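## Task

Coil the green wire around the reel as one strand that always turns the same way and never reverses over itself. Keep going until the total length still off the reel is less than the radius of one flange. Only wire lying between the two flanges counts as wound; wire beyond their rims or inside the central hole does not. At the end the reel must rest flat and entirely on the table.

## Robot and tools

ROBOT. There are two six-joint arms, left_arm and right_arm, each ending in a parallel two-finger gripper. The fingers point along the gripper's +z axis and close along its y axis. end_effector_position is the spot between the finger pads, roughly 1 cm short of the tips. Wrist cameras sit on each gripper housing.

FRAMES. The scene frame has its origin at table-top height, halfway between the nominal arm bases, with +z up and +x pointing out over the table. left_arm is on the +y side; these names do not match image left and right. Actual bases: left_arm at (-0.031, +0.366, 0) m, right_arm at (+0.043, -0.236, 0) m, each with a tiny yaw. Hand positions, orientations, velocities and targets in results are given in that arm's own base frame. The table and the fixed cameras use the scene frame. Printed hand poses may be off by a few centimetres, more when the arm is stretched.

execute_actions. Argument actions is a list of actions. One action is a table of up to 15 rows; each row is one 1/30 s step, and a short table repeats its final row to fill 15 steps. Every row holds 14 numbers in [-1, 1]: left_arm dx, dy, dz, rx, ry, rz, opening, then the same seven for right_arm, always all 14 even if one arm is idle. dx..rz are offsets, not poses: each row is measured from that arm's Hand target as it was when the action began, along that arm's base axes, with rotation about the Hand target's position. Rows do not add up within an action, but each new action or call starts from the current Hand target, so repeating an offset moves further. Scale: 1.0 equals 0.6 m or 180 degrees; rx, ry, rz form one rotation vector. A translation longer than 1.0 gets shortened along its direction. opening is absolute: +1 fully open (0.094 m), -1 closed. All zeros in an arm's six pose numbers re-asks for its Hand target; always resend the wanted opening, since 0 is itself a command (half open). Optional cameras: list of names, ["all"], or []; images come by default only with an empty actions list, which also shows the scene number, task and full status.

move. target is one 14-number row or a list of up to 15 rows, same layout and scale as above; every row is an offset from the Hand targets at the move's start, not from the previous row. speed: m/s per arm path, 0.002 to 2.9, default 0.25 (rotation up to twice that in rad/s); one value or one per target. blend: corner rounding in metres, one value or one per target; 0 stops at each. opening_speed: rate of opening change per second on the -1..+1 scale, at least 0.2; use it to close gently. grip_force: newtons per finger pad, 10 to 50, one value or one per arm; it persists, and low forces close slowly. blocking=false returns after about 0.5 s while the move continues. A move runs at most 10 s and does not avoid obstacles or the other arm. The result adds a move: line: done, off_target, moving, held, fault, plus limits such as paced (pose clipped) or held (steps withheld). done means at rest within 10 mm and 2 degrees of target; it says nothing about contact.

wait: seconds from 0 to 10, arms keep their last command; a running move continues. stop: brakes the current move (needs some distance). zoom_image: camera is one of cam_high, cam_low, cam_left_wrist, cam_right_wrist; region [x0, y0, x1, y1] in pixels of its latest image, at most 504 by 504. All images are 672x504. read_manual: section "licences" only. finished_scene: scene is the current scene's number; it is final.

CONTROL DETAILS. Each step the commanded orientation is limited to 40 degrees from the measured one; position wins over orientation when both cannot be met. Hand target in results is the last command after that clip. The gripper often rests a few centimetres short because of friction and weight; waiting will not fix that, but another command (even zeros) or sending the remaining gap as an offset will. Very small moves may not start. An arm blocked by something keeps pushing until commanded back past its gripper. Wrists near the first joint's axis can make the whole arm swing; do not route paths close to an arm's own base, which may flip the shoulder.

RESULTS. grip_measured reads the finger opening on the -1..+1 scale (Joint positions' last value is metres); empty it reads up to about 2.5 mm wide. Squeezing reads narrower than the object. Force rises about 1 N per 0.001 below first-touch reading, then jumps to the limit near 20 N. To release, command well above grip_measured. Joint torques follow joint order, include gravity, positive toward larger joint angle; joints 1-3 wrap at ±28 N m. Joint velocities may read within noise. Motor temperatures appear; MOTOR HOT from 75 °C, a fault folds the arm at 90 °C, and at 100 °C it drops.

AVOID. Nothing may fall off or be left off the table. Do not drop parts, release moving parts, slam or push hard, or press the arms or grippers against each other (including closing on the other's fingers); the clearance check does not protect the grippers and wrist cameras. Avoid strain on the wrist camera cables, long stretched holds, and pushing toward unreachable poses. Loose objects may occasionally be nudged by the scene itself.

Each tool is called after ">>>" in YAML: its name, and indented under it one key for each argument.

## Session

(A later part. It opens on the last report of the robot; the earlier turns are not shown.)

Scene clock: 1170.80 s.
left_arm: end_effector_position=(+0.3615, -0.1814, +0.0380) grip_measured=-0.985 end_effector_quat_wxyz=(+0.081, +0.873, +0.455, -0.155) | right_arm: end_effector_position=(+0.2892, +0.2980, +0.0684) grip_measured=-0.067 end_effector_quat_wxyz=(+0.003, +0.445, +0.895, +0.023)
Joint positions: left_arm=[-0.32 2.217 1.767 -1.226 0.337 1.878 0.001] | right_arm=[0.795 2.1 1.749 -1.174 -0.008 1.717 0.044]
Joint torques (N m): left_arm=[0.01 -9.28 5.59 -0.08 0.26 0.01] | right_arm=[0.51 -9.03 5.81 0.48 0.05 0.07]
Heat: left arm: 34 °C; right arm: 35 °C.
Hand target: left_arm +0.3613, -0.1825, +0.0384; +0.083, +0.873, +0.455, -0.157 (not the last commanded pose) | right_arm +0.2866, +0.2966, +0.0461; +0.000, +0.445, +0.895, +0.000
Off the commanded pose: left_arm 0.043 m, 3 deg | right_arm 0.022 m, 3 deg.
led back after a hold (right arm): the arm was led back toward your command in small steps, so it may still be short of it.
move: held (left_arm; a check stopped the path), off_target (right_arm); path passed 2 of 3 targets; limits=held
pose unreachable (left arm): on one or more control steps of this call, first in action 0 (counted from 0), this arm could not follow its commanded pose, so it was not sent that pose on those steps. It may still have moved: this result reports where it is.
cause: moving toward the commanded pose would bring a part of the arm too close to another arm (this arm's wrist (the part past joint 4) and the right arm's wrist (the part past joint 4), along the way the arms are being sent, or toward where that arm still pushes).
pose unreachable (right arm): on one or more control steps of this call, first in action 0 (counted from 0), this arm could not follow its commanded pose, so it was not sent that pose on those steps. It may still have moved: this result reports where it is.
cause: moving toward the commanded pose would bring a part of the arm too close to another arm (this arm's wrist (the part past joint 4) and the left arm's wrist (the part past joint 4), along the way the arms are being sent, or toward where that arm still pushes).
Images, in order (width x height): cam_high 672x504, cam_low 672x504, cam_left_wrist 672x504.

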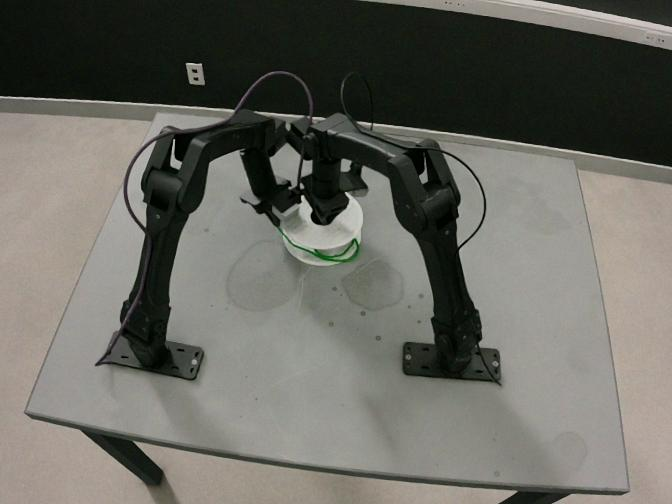

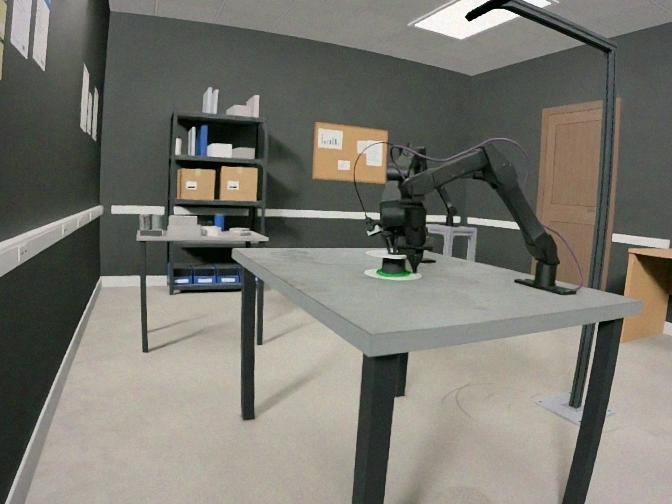

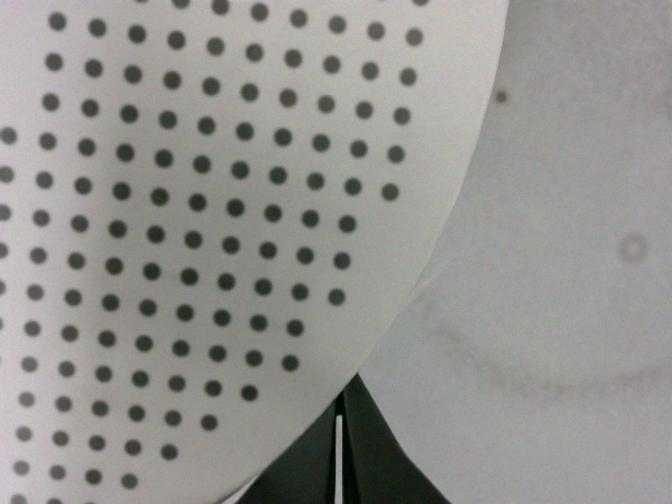

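>>> move:
  target:
    - [0,0,0,0,0,0,-1,0.004,0.004,0.015,0,0,0,-0.8]
    - [0,0,0,0,0,0,-1,0.004,0.004,0.2,0,0,0,-0.8]
    - [0,0,0,0,0,0,-1,-0.05,-0.3,0.25,0,0,0,-0.8]
  speed: [0.2,0.15,0.25]
  cameras: ["cam_left_wrist","cam_low","cam_high"]

>>> zoom_image:
  camera: "cam_high"
  region: [240, 180, 370, 285]

Scene clock: 1175.63 s.
left_arm: end_effector_position=(+0.3616, -0.1810, +0.0379) grip_measured=-0.985 end_effector_quat_wxyz=(+0.080, +0.873, +0.455, -0.155) | right_arm: end_effector_position=(+0.2630, +0.1211, +0.1945) grip_measured=-0.798 end_effector_quat_wxyz=(+0.002, +0.449, +0.894, +0.007)
Joint positions: left_arm=[-0.32 2.217 1.767 -1.226 0.335 1.878 0.001] | right_arm=[0.424 1.654 1.668 -1.57 -0.006 1.355 0.009]
Joint torques (N m): left_arm=[-0.01 -9.28 5.59 -0.08 0.29 0] | right_arm=[-0.16 -9.52 5.86 0.1 0.04 -0.09]
Heat: left arm: 33 °C; right arm: 35 °C.
Hand target: left_arm +0.3613, -0.1825, +0.0384; +0.083, +0.873, +0.455, -0.157 | right_arm +0.2567, +0.1167, +0.1962; +0.001, +0.445, +0.895, +0.001
Off the commanded pose: left_arm 0.002 m, 0 deg | right_arm 0.008 m, 1 deg.
joint sent to its limit (right arm) — joint 4 (wrist pitch), lower limit. The joint targets still meet the commanded pose.
move: done
Images, in order (width x height): cam_high 672x504, cam_low 672x504, cam_left_wrist 672x504.

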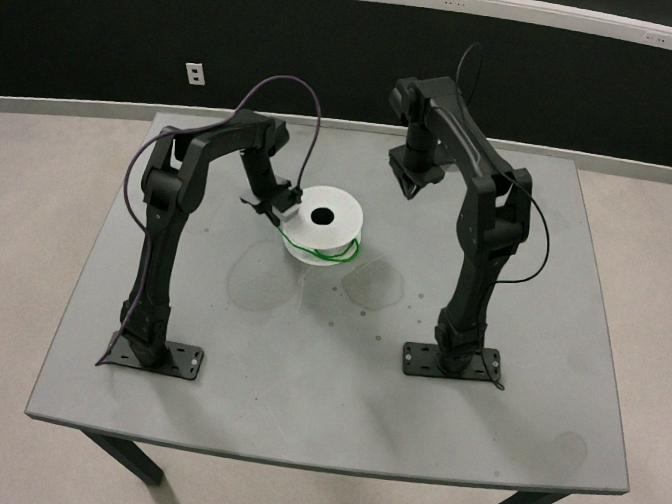

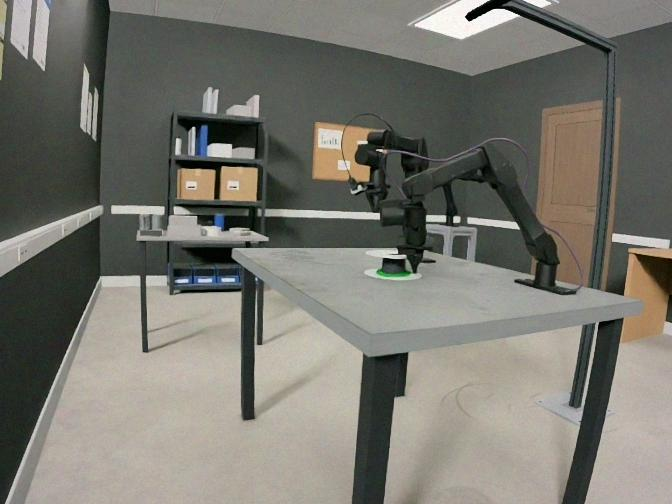

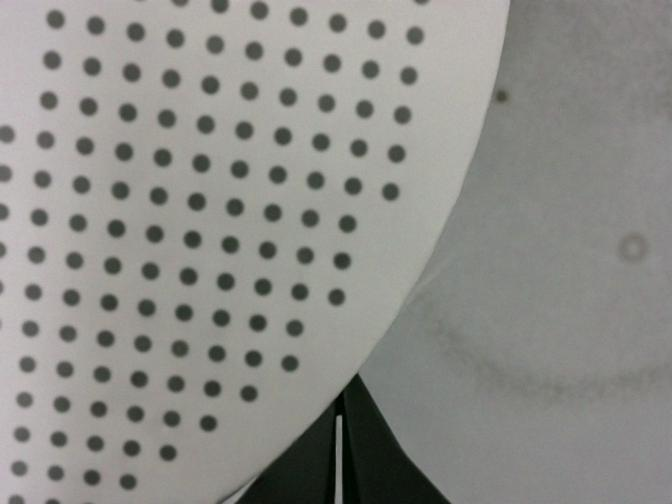

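Scaled by 3.877 from the camera's 672x504 image, which has a finer 960x720 frame.

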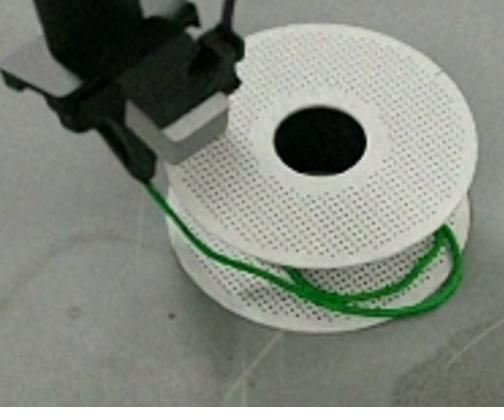

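>>> move:
  target:
    - [0.0,0.0,0.0,-0.11,0,0,-1,0,0,0,0,0,0,-0.8]
    - [0.01,-0.045,-0.01,-0.11,0,0,-1,0,0,0,0,0,0,-0.8]
    - [0.014,-0.07,-0.015,-0.14,0,0,-1,0,0,0,0,0,0,-0.8]
  speed: [0.1,0.05,0.05]
  cameras: ["cam_left_wrist","cam_low","cam_high"]

>>> zoom_image:
  camera: "cam_high"
  region: [240, 180, 370, 285]

>>> zoom_image:
  camera: "cam_low"
  region: [345, 240, 445, 295]

Scene clock: 1181.83 s.
left_arm: end_effector_position=(+0.3695, -0.2143, +0.0288) grip_measured=-0.985 end_effector_quat_wxyz=(+0.259, +0.838, +0.416, -0.242) | right_arm: end_effector_position=(+0.2630, +0.1211, +0.1945) grip_measured=-0.798 end_effector_quat_wxyz=(+0.002, +0.448, +0.894, +0.007)
Joint positions: left_arm=[-0.245 2.242 1.63 -1.001 0.724 1.992 0.001] | right_arm=[0.424 1.654 1.668 -1.57 -0.006 1.354 0.009]
Joint torques (N m): left_arm=[-0.99 -8.36 6.27 0.13 0.8 -0.06] | right_arm=[-0.24 -9.5 5.85 0.1 0.04 -0.08]
Heat: left arm: 34 °C; right arm: 36 °C.
Hand target: left_arm +0.3697, -0.2244, +0.0295; +0.271, +0.833, +0.410, -0.253 | right_arm +0.2567, +0.1167, +0.1962; +0.001, +0.445, +0.895, +0.001
Off the commanded pose: left_arm 0.010 m, 2 deg | right_arm 0.008 m, 1 deg.
joint sent to its limit (right arm) — joint 4 (wrist pitch), lower limit. The joint targets still meet the commanded pose.
move: done
Images, in order (width x height): cam_high 672x504, cam_low 672x504, cam_left_wrist 672x504.

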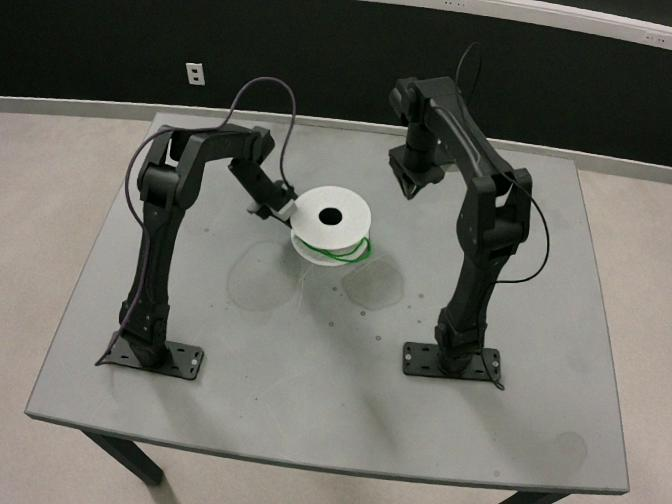

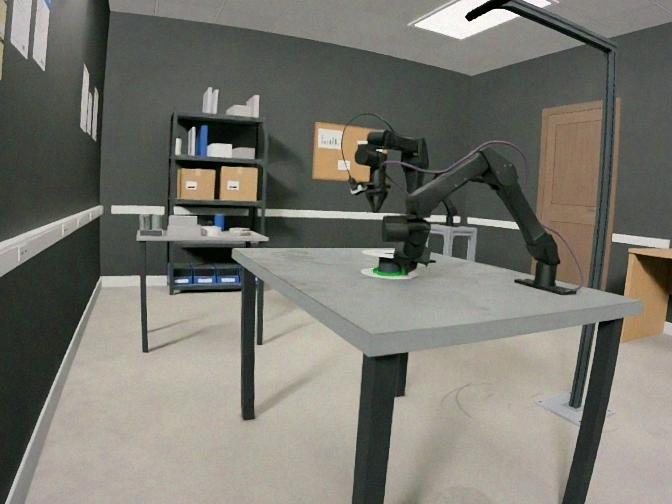

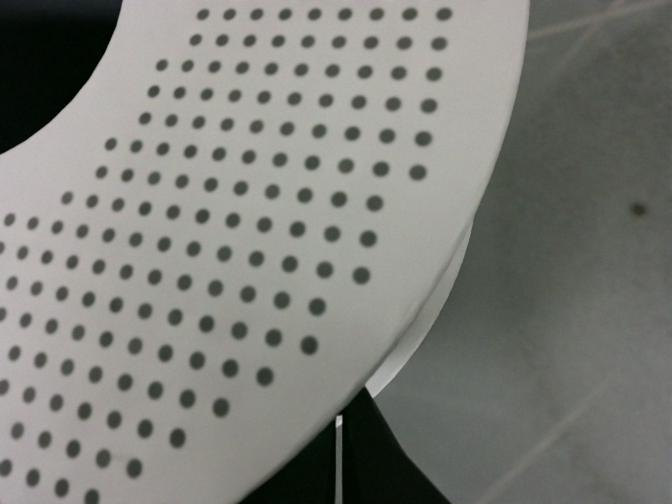

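Scaled by 3.877 from the camera's 672x504 image, which has a finer 960x720 frame.

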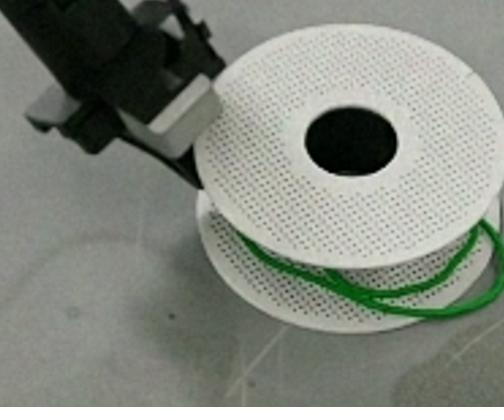

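Scaled by 5.040 from the camera's 672x504 image, which has a finer 960x720 frame.

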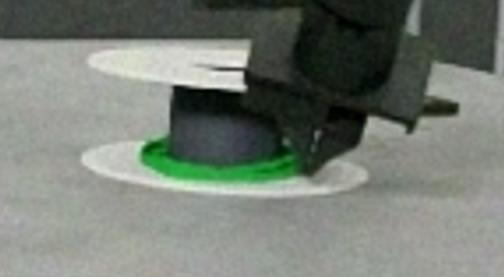

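>>> zoom_image:
  camera: "cam_high"
  region: [285, 180, 385, 275]

Scaled by 5.040 from the camera's 672x504 image, which has a finer 960x720 frame.

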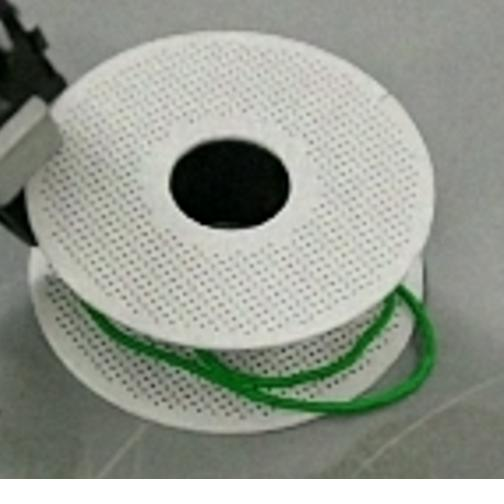

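>>> move:
  target:
    - [0.0,0.0,0.0,0,0,0,-1,0.053,0.269,0,0,0,0,-0.8]
  speed: [0.15]
  cameras: ["cam_right_wrist","cam_high"]

Scene clock: 1186.43 s.
left_arm: end_effector_position=(+0.3697, -0.2144, +0.0288) grip_measured=-0.985 end_effector_quat_wxyz=(+0.259, +0.838, +0.415, -0.242) | right_arm: end_effector_position=(+0.2856, +0.2770, +0.1954) grip_measured=-0.798 end_effector_quat_wxyz=(+0.016, +0.441, +0.896, +0.053)
Joint positions: left_arm=[-0.245 2.242 1.63 -1 0.724 1.992 0.001] | right_arm=[0.765 2.016 2.13 -1.574 -0.006 1.679 0.009]
Joint torques (N m): left_arm=[-1.01 -8.36 6.28 0.16 0.81 -0.06] | right_arm=[-0.13 -10.32 9.26 0.33 0.05 0.07]
Heat: left arm: 34 °C; right arm: 36 °C.
Hand target: left_arm +0.3698, -0.2244, +0.0294; +0.271, +0.833, +0.410, -0.253 | right_arm +0.2884, +0.2780, +0.1960; +0.000, +0.445, +0.895, +0.000
Off the commanded pose: left_arm 0.010 m, 2 deg | right_arm 0.003 m, 6 deg.
joint sent to its limit (right arm) — joint 4 (wrist pitch), lower limit. The joint targets are off in orientation, not in position.
move: off_target (right_arm)
Images, in order (width x height): cam_high 672x504, cam_right_wrist 672x504.

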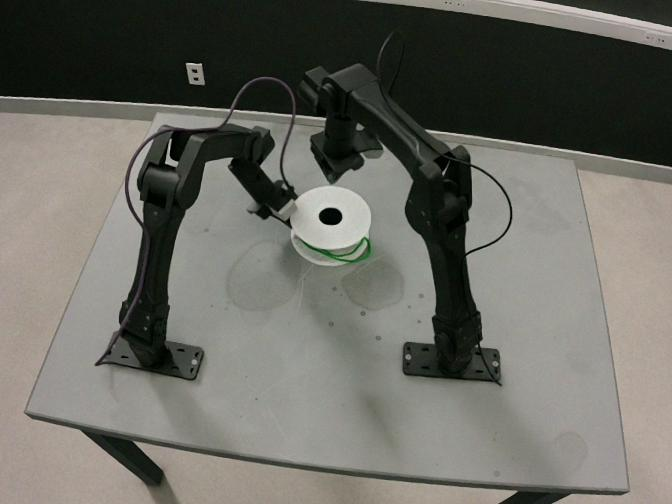

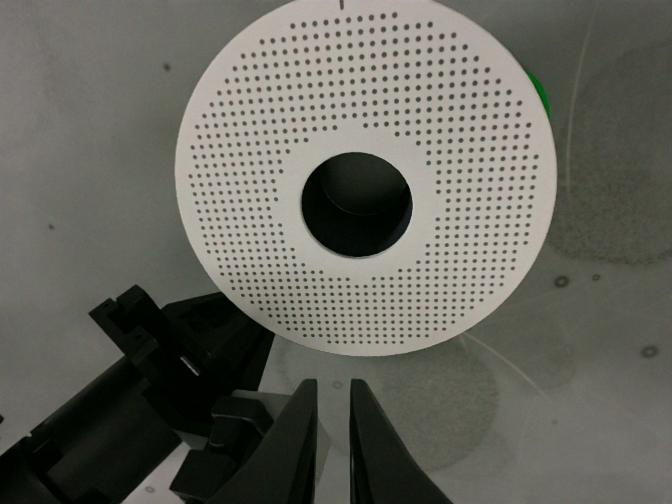

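>>> move:
  target:
    - [0.0,0.0,0.0,0,0,0,-1,0.0,-0.005,-0.12,0,0,0,-0.8]
  speed: [0.1]
  cameras: ["cam_right_wrist","cam_high"]

Scene clock: 1190.03 s.
left_arm: end_effector_position=(+0.3697, -0.2144, +0.0288) grip_measured=-0.985 end_effector_quat_wxyz=(+0.259, +0.838, +0.415, -0.242) | right_arm: end_effector_position=(+0.2863, +0.2777, +0.1317) grip_measured=-0.798 end_effector_quat_wxyz=(+0.000, +0.442, +0.897, +0.010)
Joint positions: left_arm=[-0.245 2.242 1.63 -1 0.724 1.992 0.001] | right_arm=[0.765 2.061 1.943 -1.435 -0.006 1.68 0.009]
Joint torques (N m): left_arm=[-0.99 -8.38 6.27 0.16 0.8 -0.06] | right_arm=[-0.61 -11.03 6.32 0.29 0.04 0.02]
Heat: left arm: 33 °C; right arm: 36 °C.
Hand target: left_arm +0.3698, -0.2244, +0.0294; +0.271, +0.833, +0.410, -0.253 | right_arm +0.2884, +0.2750, +0.1241; +0.000, +0.445, +0.895, +0.000
Off the commanded pose: left_arm 0.010 m, 2 deg | right_arm 0.008 m, 1 deg.
move: done
Images, in order (width x height): cam_high 672x504, cam_right_wrist 672x504.

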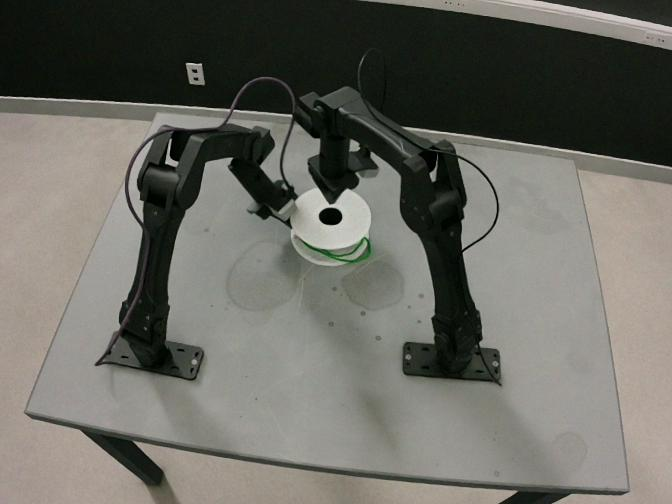

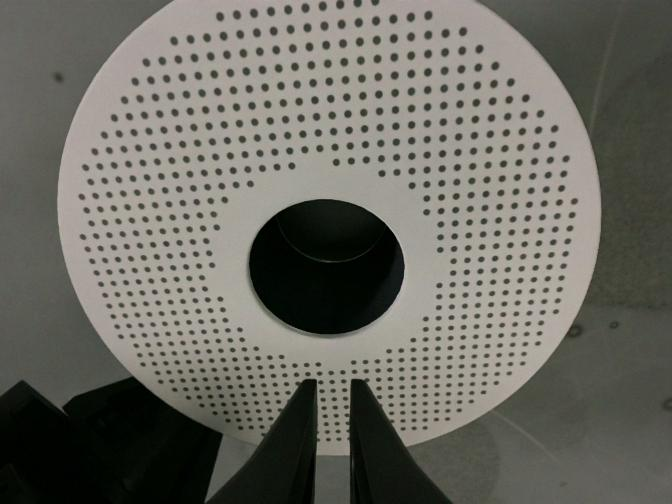

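>>> move:
  target:
    - [0.0,0.0,0.0,0,0,0,-1,0.0093,-0.004,-0.06,0,0,0,-0.8]
    - [0.0,0.0,0.0,0,0,0,-1,0.0093,-0.004,-0.13,0,0,0,-0.8]
  speed: [0.1,0.06]
  cameras: ["cam_right_wrist","cam_high"]

Scene clock: 1193.57 s.
left_arm: end_effector_position=(+0.3697, -0.2144, +0.0288) grip_measured=-0.985 end_effector_quat_wxyz=(+0.259, +0.838, +0.415, -0.242) | right_arm: end_effector_position=(+0.2937, +0.2773, +0.0557) grip_measured=-0.798 end_effector_quat_wxyz=(+0.001, +0.446, +0.895, +0.012)
Joint positions: left_arm=[-0.245 2.242 1.63 -1 0.724 1.992 0.001] | right_arm=[0.751 2.084 1.674 -1.138 -0.006 1.676 0.009]
Joint torques (N m): left_arm=[-1.01 -8.36 6.27 0.17 0.81 -0.06] | right_arm=[-0.61 -10.93 6.2 0.33 0.02 -0.09]
Heat: left arm: 33 °C; right arm: 36 °C.
Hand target: left_arm +0.3698, -0.2244, +0.0294; +0.271, +0.833, +0.410, -0.253 | right_arm +0.2940, +0.2727, +0.0460; +0.000, +0.445, +0.895, +0.000
Off the commanded pose: left_arm 0.010 m, 2 deg | right_arm 0.011 m, 1 deg.
move: off_target (right_arm)
Images, in order (width x height): cam_high 672x504, cam_right_wrist 672x504.

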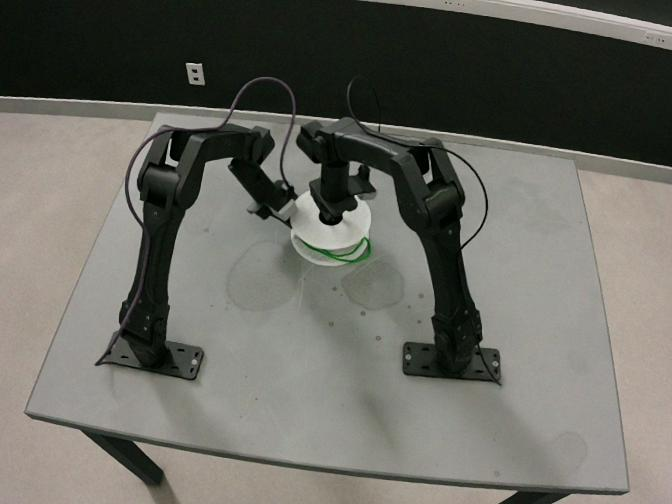

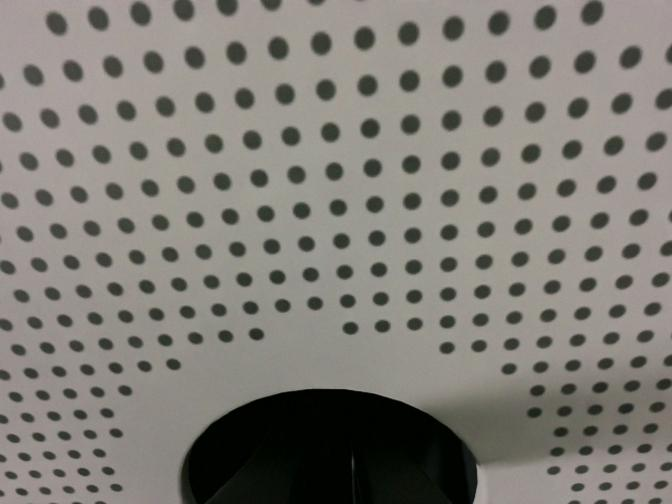

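>>> move:
  target:
    - [0.0,0.0,0.0,0,0,0,-1,0.0,0.0,0,0,0,0,-0.05]
    - [0.0,0.0,0.0,0,0,0,-1,0.0,0.0,0,0,0,0.17,-0.05]
  speed: [0.1,0.1]
  cameras: ["cam_low","cam_high","cam_left_wrist"]

>>> zoom_image:
  camera: "cam_high"
  region: [270, 180, 385, 275]

>>> zoom_image:
  camera: "cam_low"
  region: [345, 240, 445, 295]

Scene clock: 1198.80 s.
left_arm: end_effector_position=(+0.3699, -0.2158, +0.0297) grip_measured=-0.985 end_effector_quat_wxyz=(+0.263, +0.837, +0.414, -0.243) | right_arm: end_effector_position=(+0.2945, +0.2776, +0.0677) grip_measured=-0.066 end_effector_quat_wxyz=(+0.009, +0.207, +0.978, +0.022)
Joint positions: left_arm=[-0.245 2.242 1.63 -0.997 0.732 1.991 0.001] | right_arm=[0.749 2.057 1.682 -1.149 -0.01 1.166 0.044]
Joint torques (N m): left_arm=[-0.95 -8.35 6.26 0.14 0.72 -0.06] | right_arm=[-0.43 -8.88 5.5 0.5 0.06 -0.35]
Heat: left arm: 33 °C; right arm: 36 °C.
Hand target: left_arm +0.3697, -0.2244, +0.0294; +0.271, +0.833, +0.410, -0.253 | right_arm +0.2940, +0.2727, +0.0461; +0.000, +0.193, +0.981, +0.001
Off the commanded pose: left_arm 0.009 m, 2 deg | right_arm 0.022 m, 3 deg.
move: off_target (right_arm)
Images, in order (width x height): cam_high 672x504, cam_low 672x504, cam_left_wrist 672x504.

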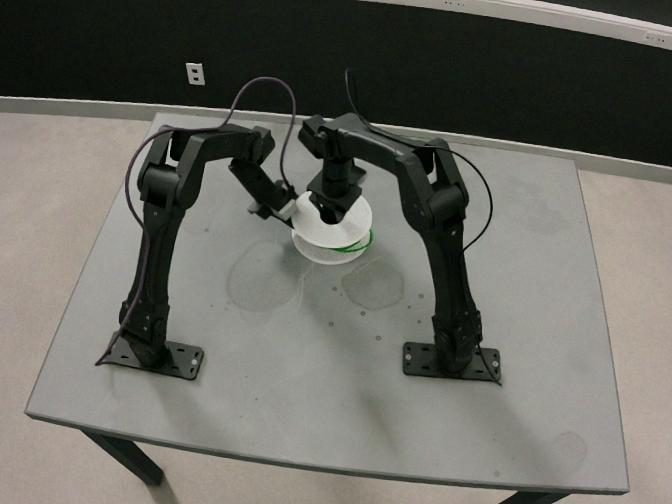

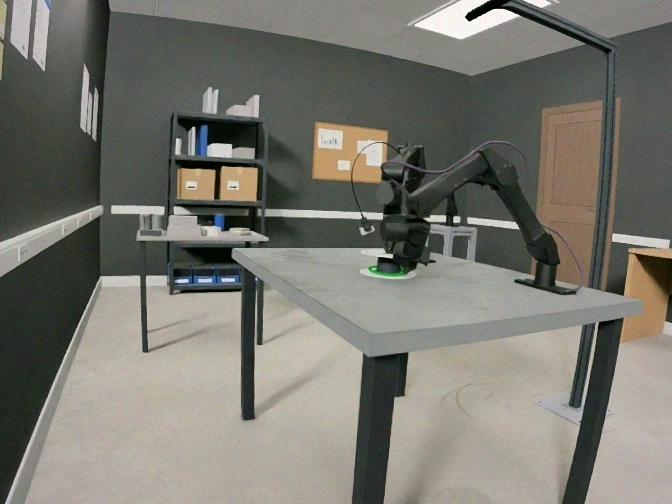

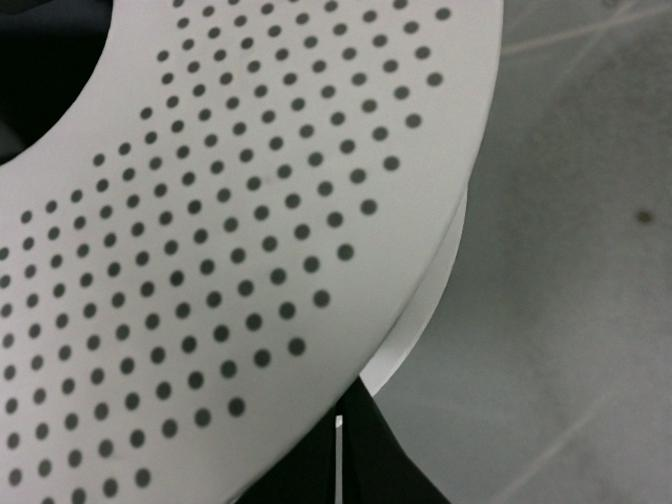

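Scaled by 4.383 from the camera's 672x504 image, which has a finer 960x720 frame.

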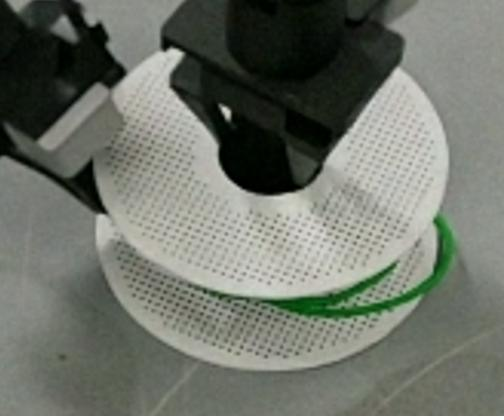

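Scaled by 5.040 from the camera's 672x504 image, which has a finer 960x720 frame.

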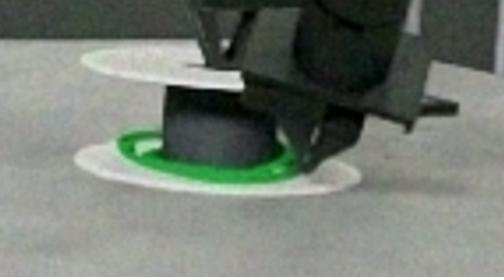

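>>> move:
  target:
    - [0.0,0.0,0.0,0,0,0,-1,0.0,0.0,0,0,0,0.17,-0.05]
  speed: [0.1]
  cameras: ["cam_low","cam_high","cam_left_wrist"]

>>> zoom_image:
  camera: "cam_high"
  region: [270, 180, 385, 275]

>>> zoom_image:
  camera: "cam_low"
  region: [345, 240, 445, 295]

Scene clock: 1203.17 s.
left_arm: end_effector_position=(+0.3699, -0.2159, +0.0297) grip_measured=-0.985 end_effector_quat_wxyz=(+0.263, +0.837, +0.414, -0.244) | right_arm: end_effector_position=(+0.2960, +0.2782, +0.0679) grip_measured=-0.064 end_effector_quat_wxyz=(+0.017, -0.054, +0.998, +0.020)
Joint positions: left_arm=[-0.245 2.242 1.63 -0.997 0.732 1.991 0.001] | right_arm=[0.748 2.057 1.682 -1.144 -0.01 0.64 0.044]
Joint torques (N m): left_arm=[-0.96 -8.36 6.26 0.14 0.71 -0.06] | right_arm=[-0.34 -8.83 5.49 0.43 0.04 -0.49]
Heat: left arm: 33 °C; right arm: 36 °C.
Hand target: left_arm +0.3697, -0.2245, +0.0295; +0.271, +0.833, +0.410, -0.253 | right_arm +0.2940, +0.2727, +0.0460; +0.000, -0.073, +0.997, +0.001
Off the commanded pose: left_arm 0.009 m, 2 deg | right_arm 0.023 m, 4 deg.
move: off_target (right_arm)
Images, in order (width x height): cam_high 672x504, cam_low 672x504, cam_left_wrist 672x504.

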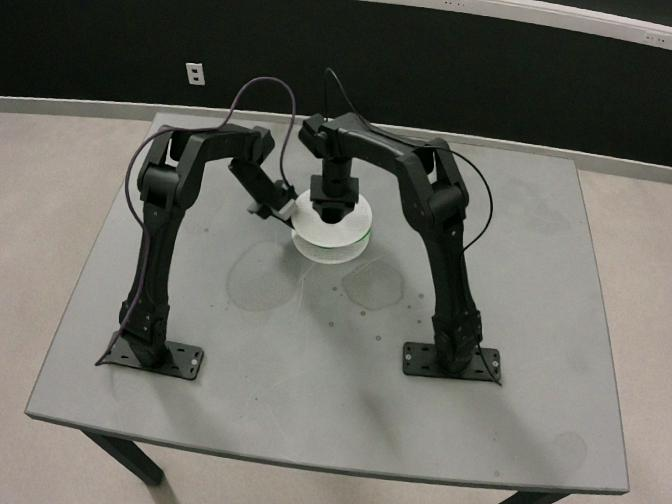

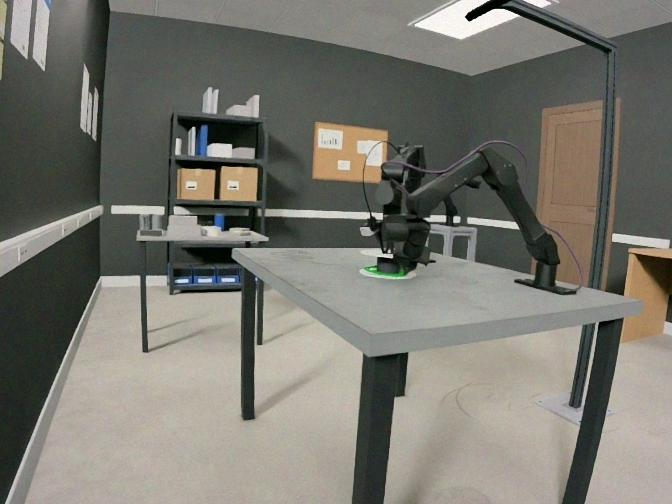

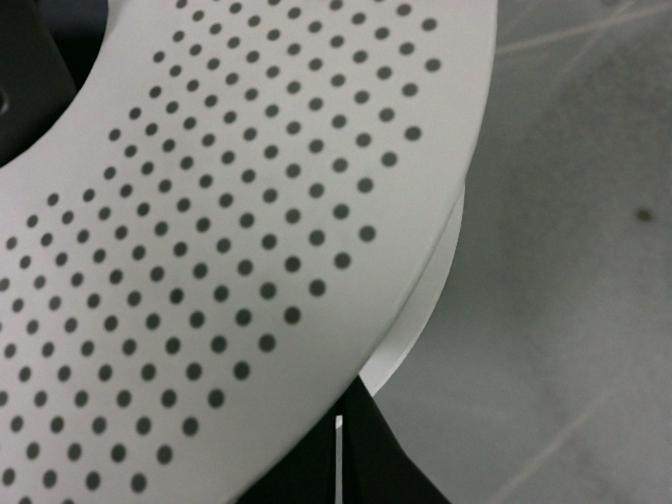

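Scaled by 4.383 from the camera's 672x504 image, which has a finer 960x720 frame.

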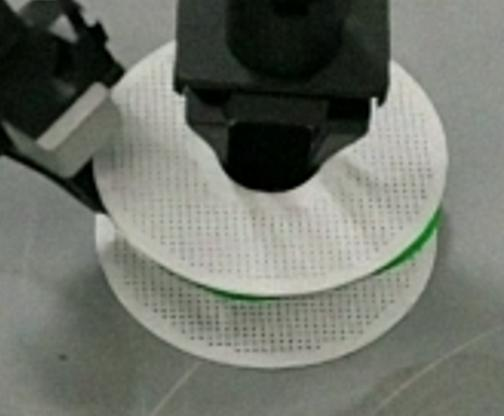

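Scaled by 5.040 from the camera's 672x504 image, which has a finer 960x720 frame.

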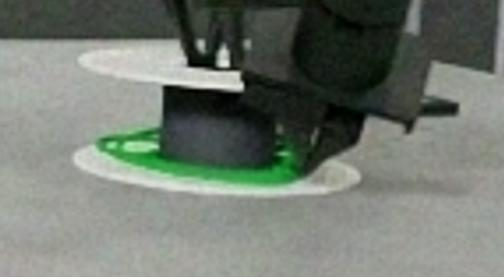

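>>> move:
  target:
    - [0.0,0.0,0.0,0,0,0,-1,0.0,0.0,0,0,0,0.25,-0.05]
  speed: [0.1]
  cameras: ["cam_low","cam_high","cam_left_wrist"]

>>> zoom_image:
  camera: "cam_high"
  region: [270, 180, 385, 275]

>>> zoom_image:
  camera: "cam_low"
  region: [345, 240, 445, 295]

Scene clock: 1208.57 s.
left_arm: end_effector_position=(+0.3699, -0.2158, +0.0297) grip_measured=-0.985 end_effector_quat_wxyz=(+0.263, +0.837, +0.414, -0.243) | right_arm: end_effector_position=(+0.2987, +0.2786, +0.0686) grip_measured=-0.060 end_effector_quat_wxyz=(+0.028, -0.430, +0.902, +0.014)
Joint positions: left_arm=[-0.245 2.242 1.63 -0.997 0.732 1.991 0.001] | right_arm=[0.744 2.056 1.684 -1.136 -0.01 -0.145 0.044]
Joint torques (N m): left_arm=[-0.95 -8.36 6.24 0.13 0.72 -0.06] | right_arm=[-0.02 -8.68 5.56 0.37 0.06 -0.47]
Heat: left arm: 34 °C; right arm: 36 °C.
Hand target: left_arm +0.3697, -0.2244, +0.0294; +0.271, +0.833, +0.410, -0.253 | right_arm +0.2939, +0.2727, +0.0461; +0.000, -0.449, +0.894, +0.000
Off the commanded pose: left_arm 0.009 m, 2 deg | right_arm 0.024 m, 4 deg.
move: off_target (right_arm)
Images, in order (width x height): cam_high 672x504, cam_low 672x504, cam_left_wrist 672x504.

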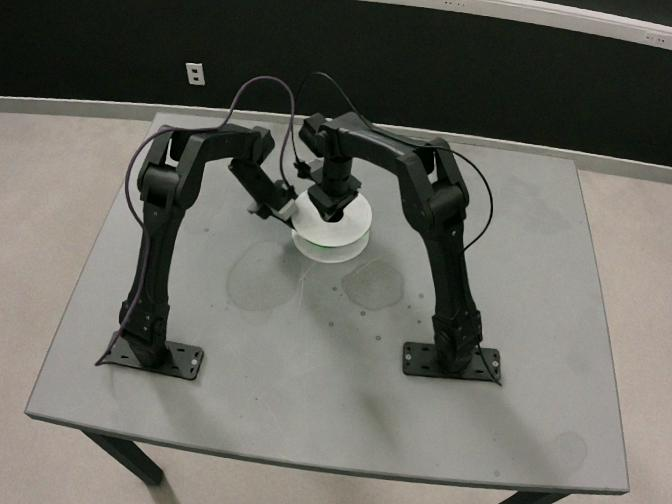

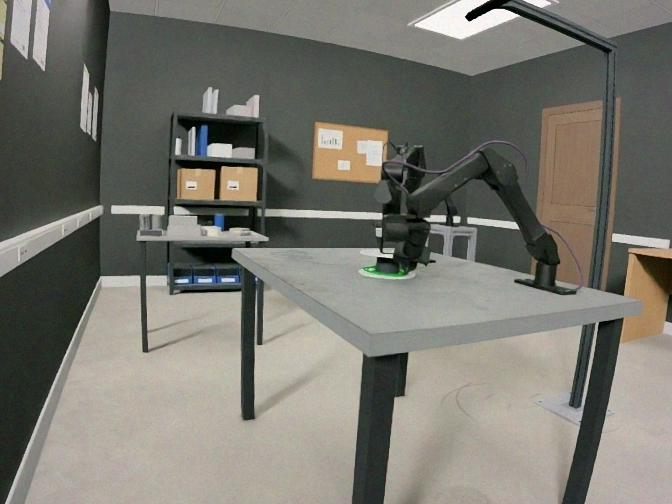

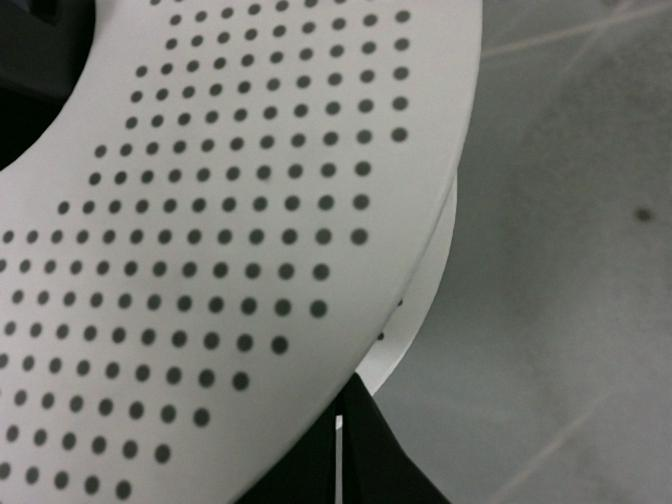

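Scaled by 4.383 from the camera's 672x504 image, which has a finer 960x720 frame.

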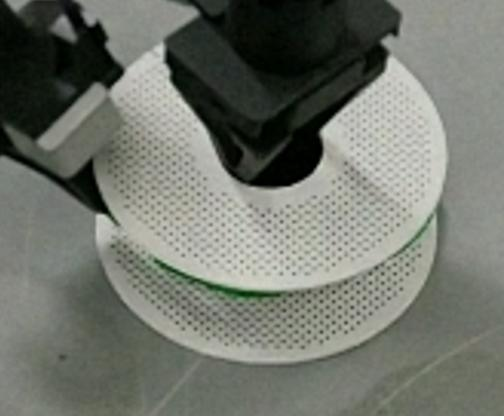

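Scaled by 5.040 from the camera's 672x504 image, which has a finer 960x720 frame.

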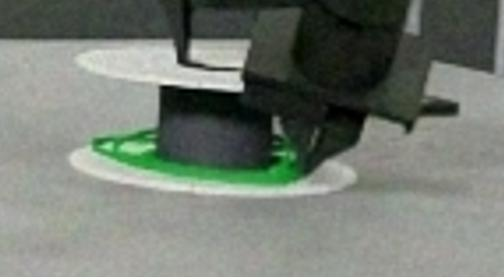

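>>> move:
  target:
    - [0.0,0.014,-0.005,0,0,0,-0.72,0,0,0,0,0,0,-0.05]
    - [0.02,0.08,0.075,0,0,0,-0.72,0,0,0,0,0,0,-0.05]
    - [0.0,0.2,0.17,0,0,0,-0.72,0,0,0,0,0,0,-0.05]
  speed: [0.05,0.08,0.25]
  cameras: ["cam_low","cam_high","cam_left_wrist"]

>>> zoom_image:
  camera: "cam_high"
  region: [270, 180, 385, 275]

>>> zoom_image:
  camera: "cam_low"
  region: [345, 240, 445, 295]

Scene clock: 1224.80 s.
left_arm: end_effector_position=(+0.3674, -0.1005, +0.1175) grip_measured=-0.722 end_effector_quat_wxyz=(+0.243, +0.797, +0.509, -0.214) | right_arm: end_effector_position=(+0.2993, +0.2779, +0.0687) grip_measured=-0.060 end_effector_quat_wxyz=(+0.028, -0.431, +0.902, +0.013)
Joint positions: left_arm=[0.02 2.054 1.723 -1.373 0.648 2.07 0.013] | right_arm=[0.743 2.056 1.684 -1.137 -0.007 -0.149 0.044]
Joint torques (N m): left_arm=[-0.65 -9.42 8.36 -0.31 0.47 0.09] | right_arm=[0.14 -8.68 5.57 0.39 0.02 -0.41]
Heat: left arm: 34 °C; right arm: 35 °C.
Hand target: left_arm +0.3697, -0.1045, +0.1314; +0.271, +0.833, +0.410, -0.253 | right_arm +0.2940, +0.2727, +0.0461; +0.000, -0.449, +0.894, +0.001
Off the commanded pose: left_arm 0.015 m, 13 deg | right_arm 0.024 m, 4 deg.
joint sent to its limit (left arm) — joint 6 (wrist roll), upper limit. The joint targets are off in orientation, not in position.
move: off_target (left_arm, right_arm)
Images, in order (width x height): cam_high 672x504, cam_low 672x504, cam_left_wrist 672x504.

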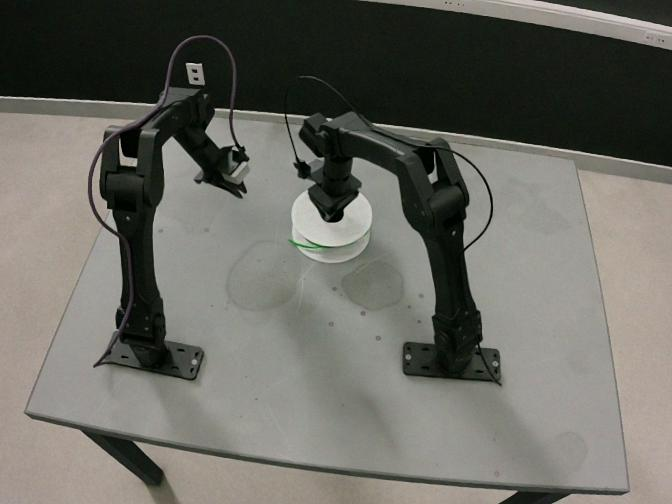

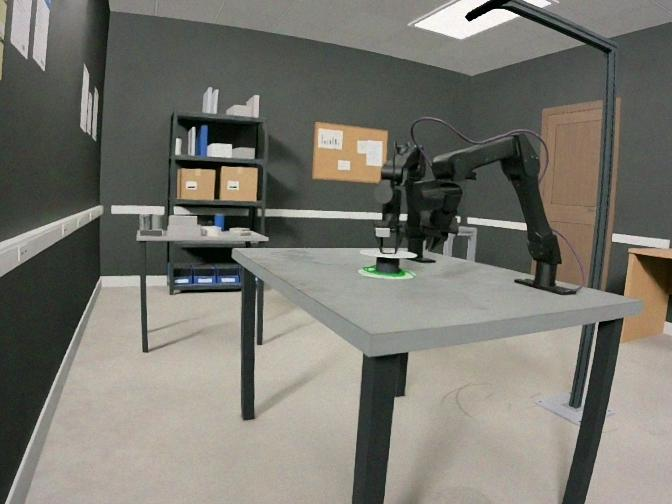

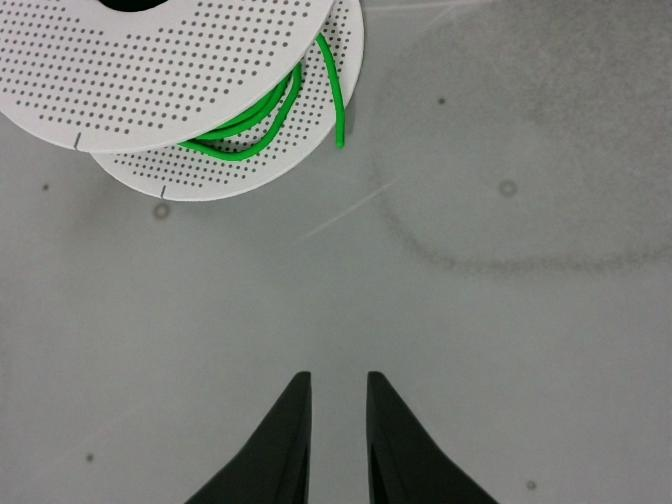

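Scaled by 4.383 from the camera's 672x504 image, which has a finer 960x720 frame.

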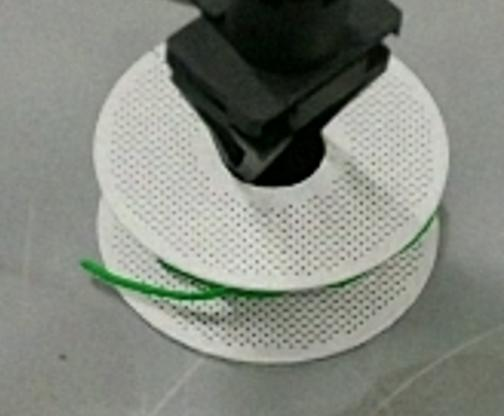

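Scaled by 5.040 from the camera's 672x504 image, which has a finer 960x720 frame.

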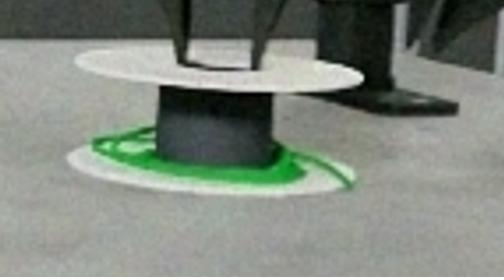

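>>> move:
  target:
    - [0,0,0,0,0,0,-0.72,0.008,0.008,0.015,0,0,0,-0.8]
    - [0,0,0,0,0,0,-0.72,0.008,0.008,0.2,0,0,0,-0.8]
    - [0,0.1,0,0,0,0,-0.72,-0.05,-0.1,0.3,0,0,-0.3,-0.8]
  speed: [0.1,0.12,0.25]
  cameras: ["cam_low","cam_high","cam_right_wrist"]

>>> zoom_image:
  camera: "cam_high"
  region: [270, 180, 385, 275]

>>> zoom_image:
  camera: "cam_low"
  region: [345, 240, 445, 295]

Scene clock: 1232.10 s.
left_arm: end_effector_position=(+0.3668, -0.0462, +0.1127) grip_measured=-0.722 end_effector_quat_wxyz=(+0.214, +0.773, +0.563, -0.197) | right_arm: end_effector_position=(+0.2676, +0.2198, +0.2214) grip_measured=-0.798 end_effector_quat_wxyz=(+0.051, -0.001, +0.998, +0.046)
Joint positions: left_arm=[0.138 2.054 1.732 -1.415 0.569 2.07 0.013] | right_arm=[0.681 1.793 1.932 -1.574 -0.007 0.679 0.009]
Joint torques (N m): left_arm=[0.58 -10.69 8.03 -0.37 0.42 0.09] | right_arm=[-0.64 -11.33 5.89 0.4 0.03 0.09]
Heat: left arm: 35 °C; right arm: 35 °C.
Hand target: left_arm +0.3697, -0.0444, +0.1314; +0.271, +0.833, +0.410, -0.253 | right_arm +0.2640, +0.2127, +0.2261; +0.000, +0.006, +1.000, +0.000
Off the commanded pose: left_arm 0.019 m, 21 deg | right_arm 0.009 m, 8 deg.
joint sent to its limit (left arm) — joint 6 (wrist roll), upper limit. The joint targets are off in orientation, not in position.
joint sent to its limit (right arm) — joint 4 (wrist pitch), lower limit. The joint targets are off in orientation, not in position.
move: off_target (left_arm, right_arm)
Images, in order (width x height): cam_high 672x504, cam_low 672x504, cam_right_wrist 672x504.

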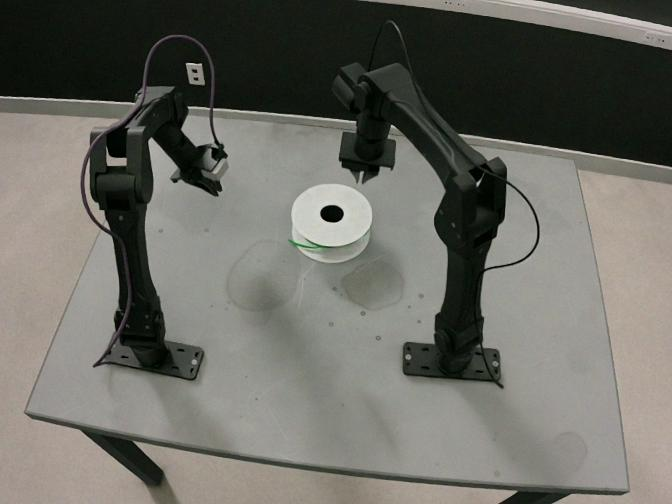

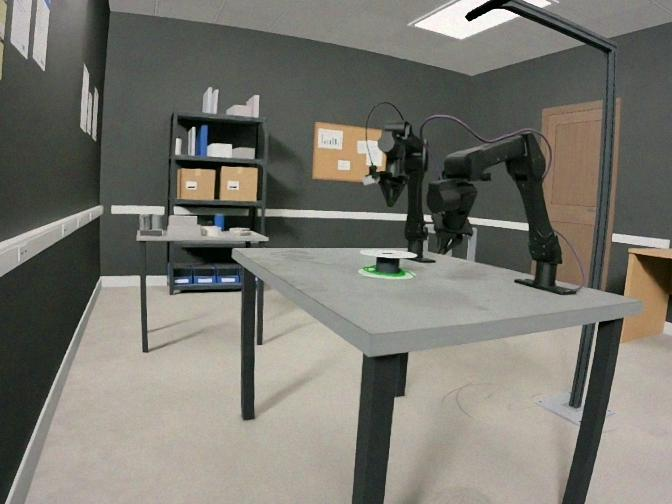

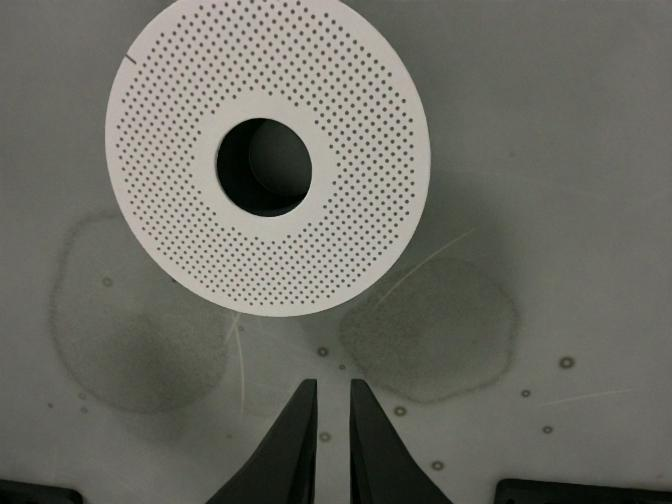

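Scaled by 4.383 from the camera's 672x504 image, which has a finer 960x720 frame.

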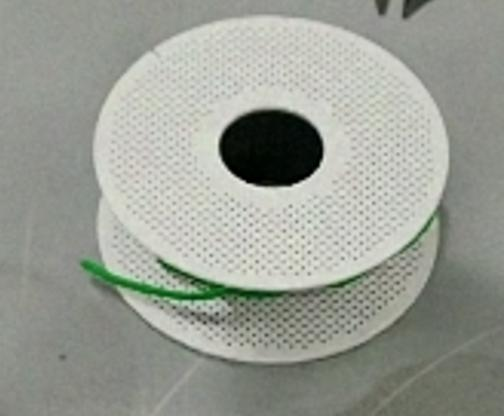

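Scaled by 5.040 from the camera's 672x504 image, which has a finer 960x720 frame.

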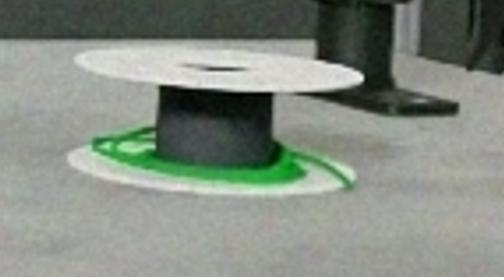

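>>> finished_scene:
  scene: 2

The scene is finished: the task was done.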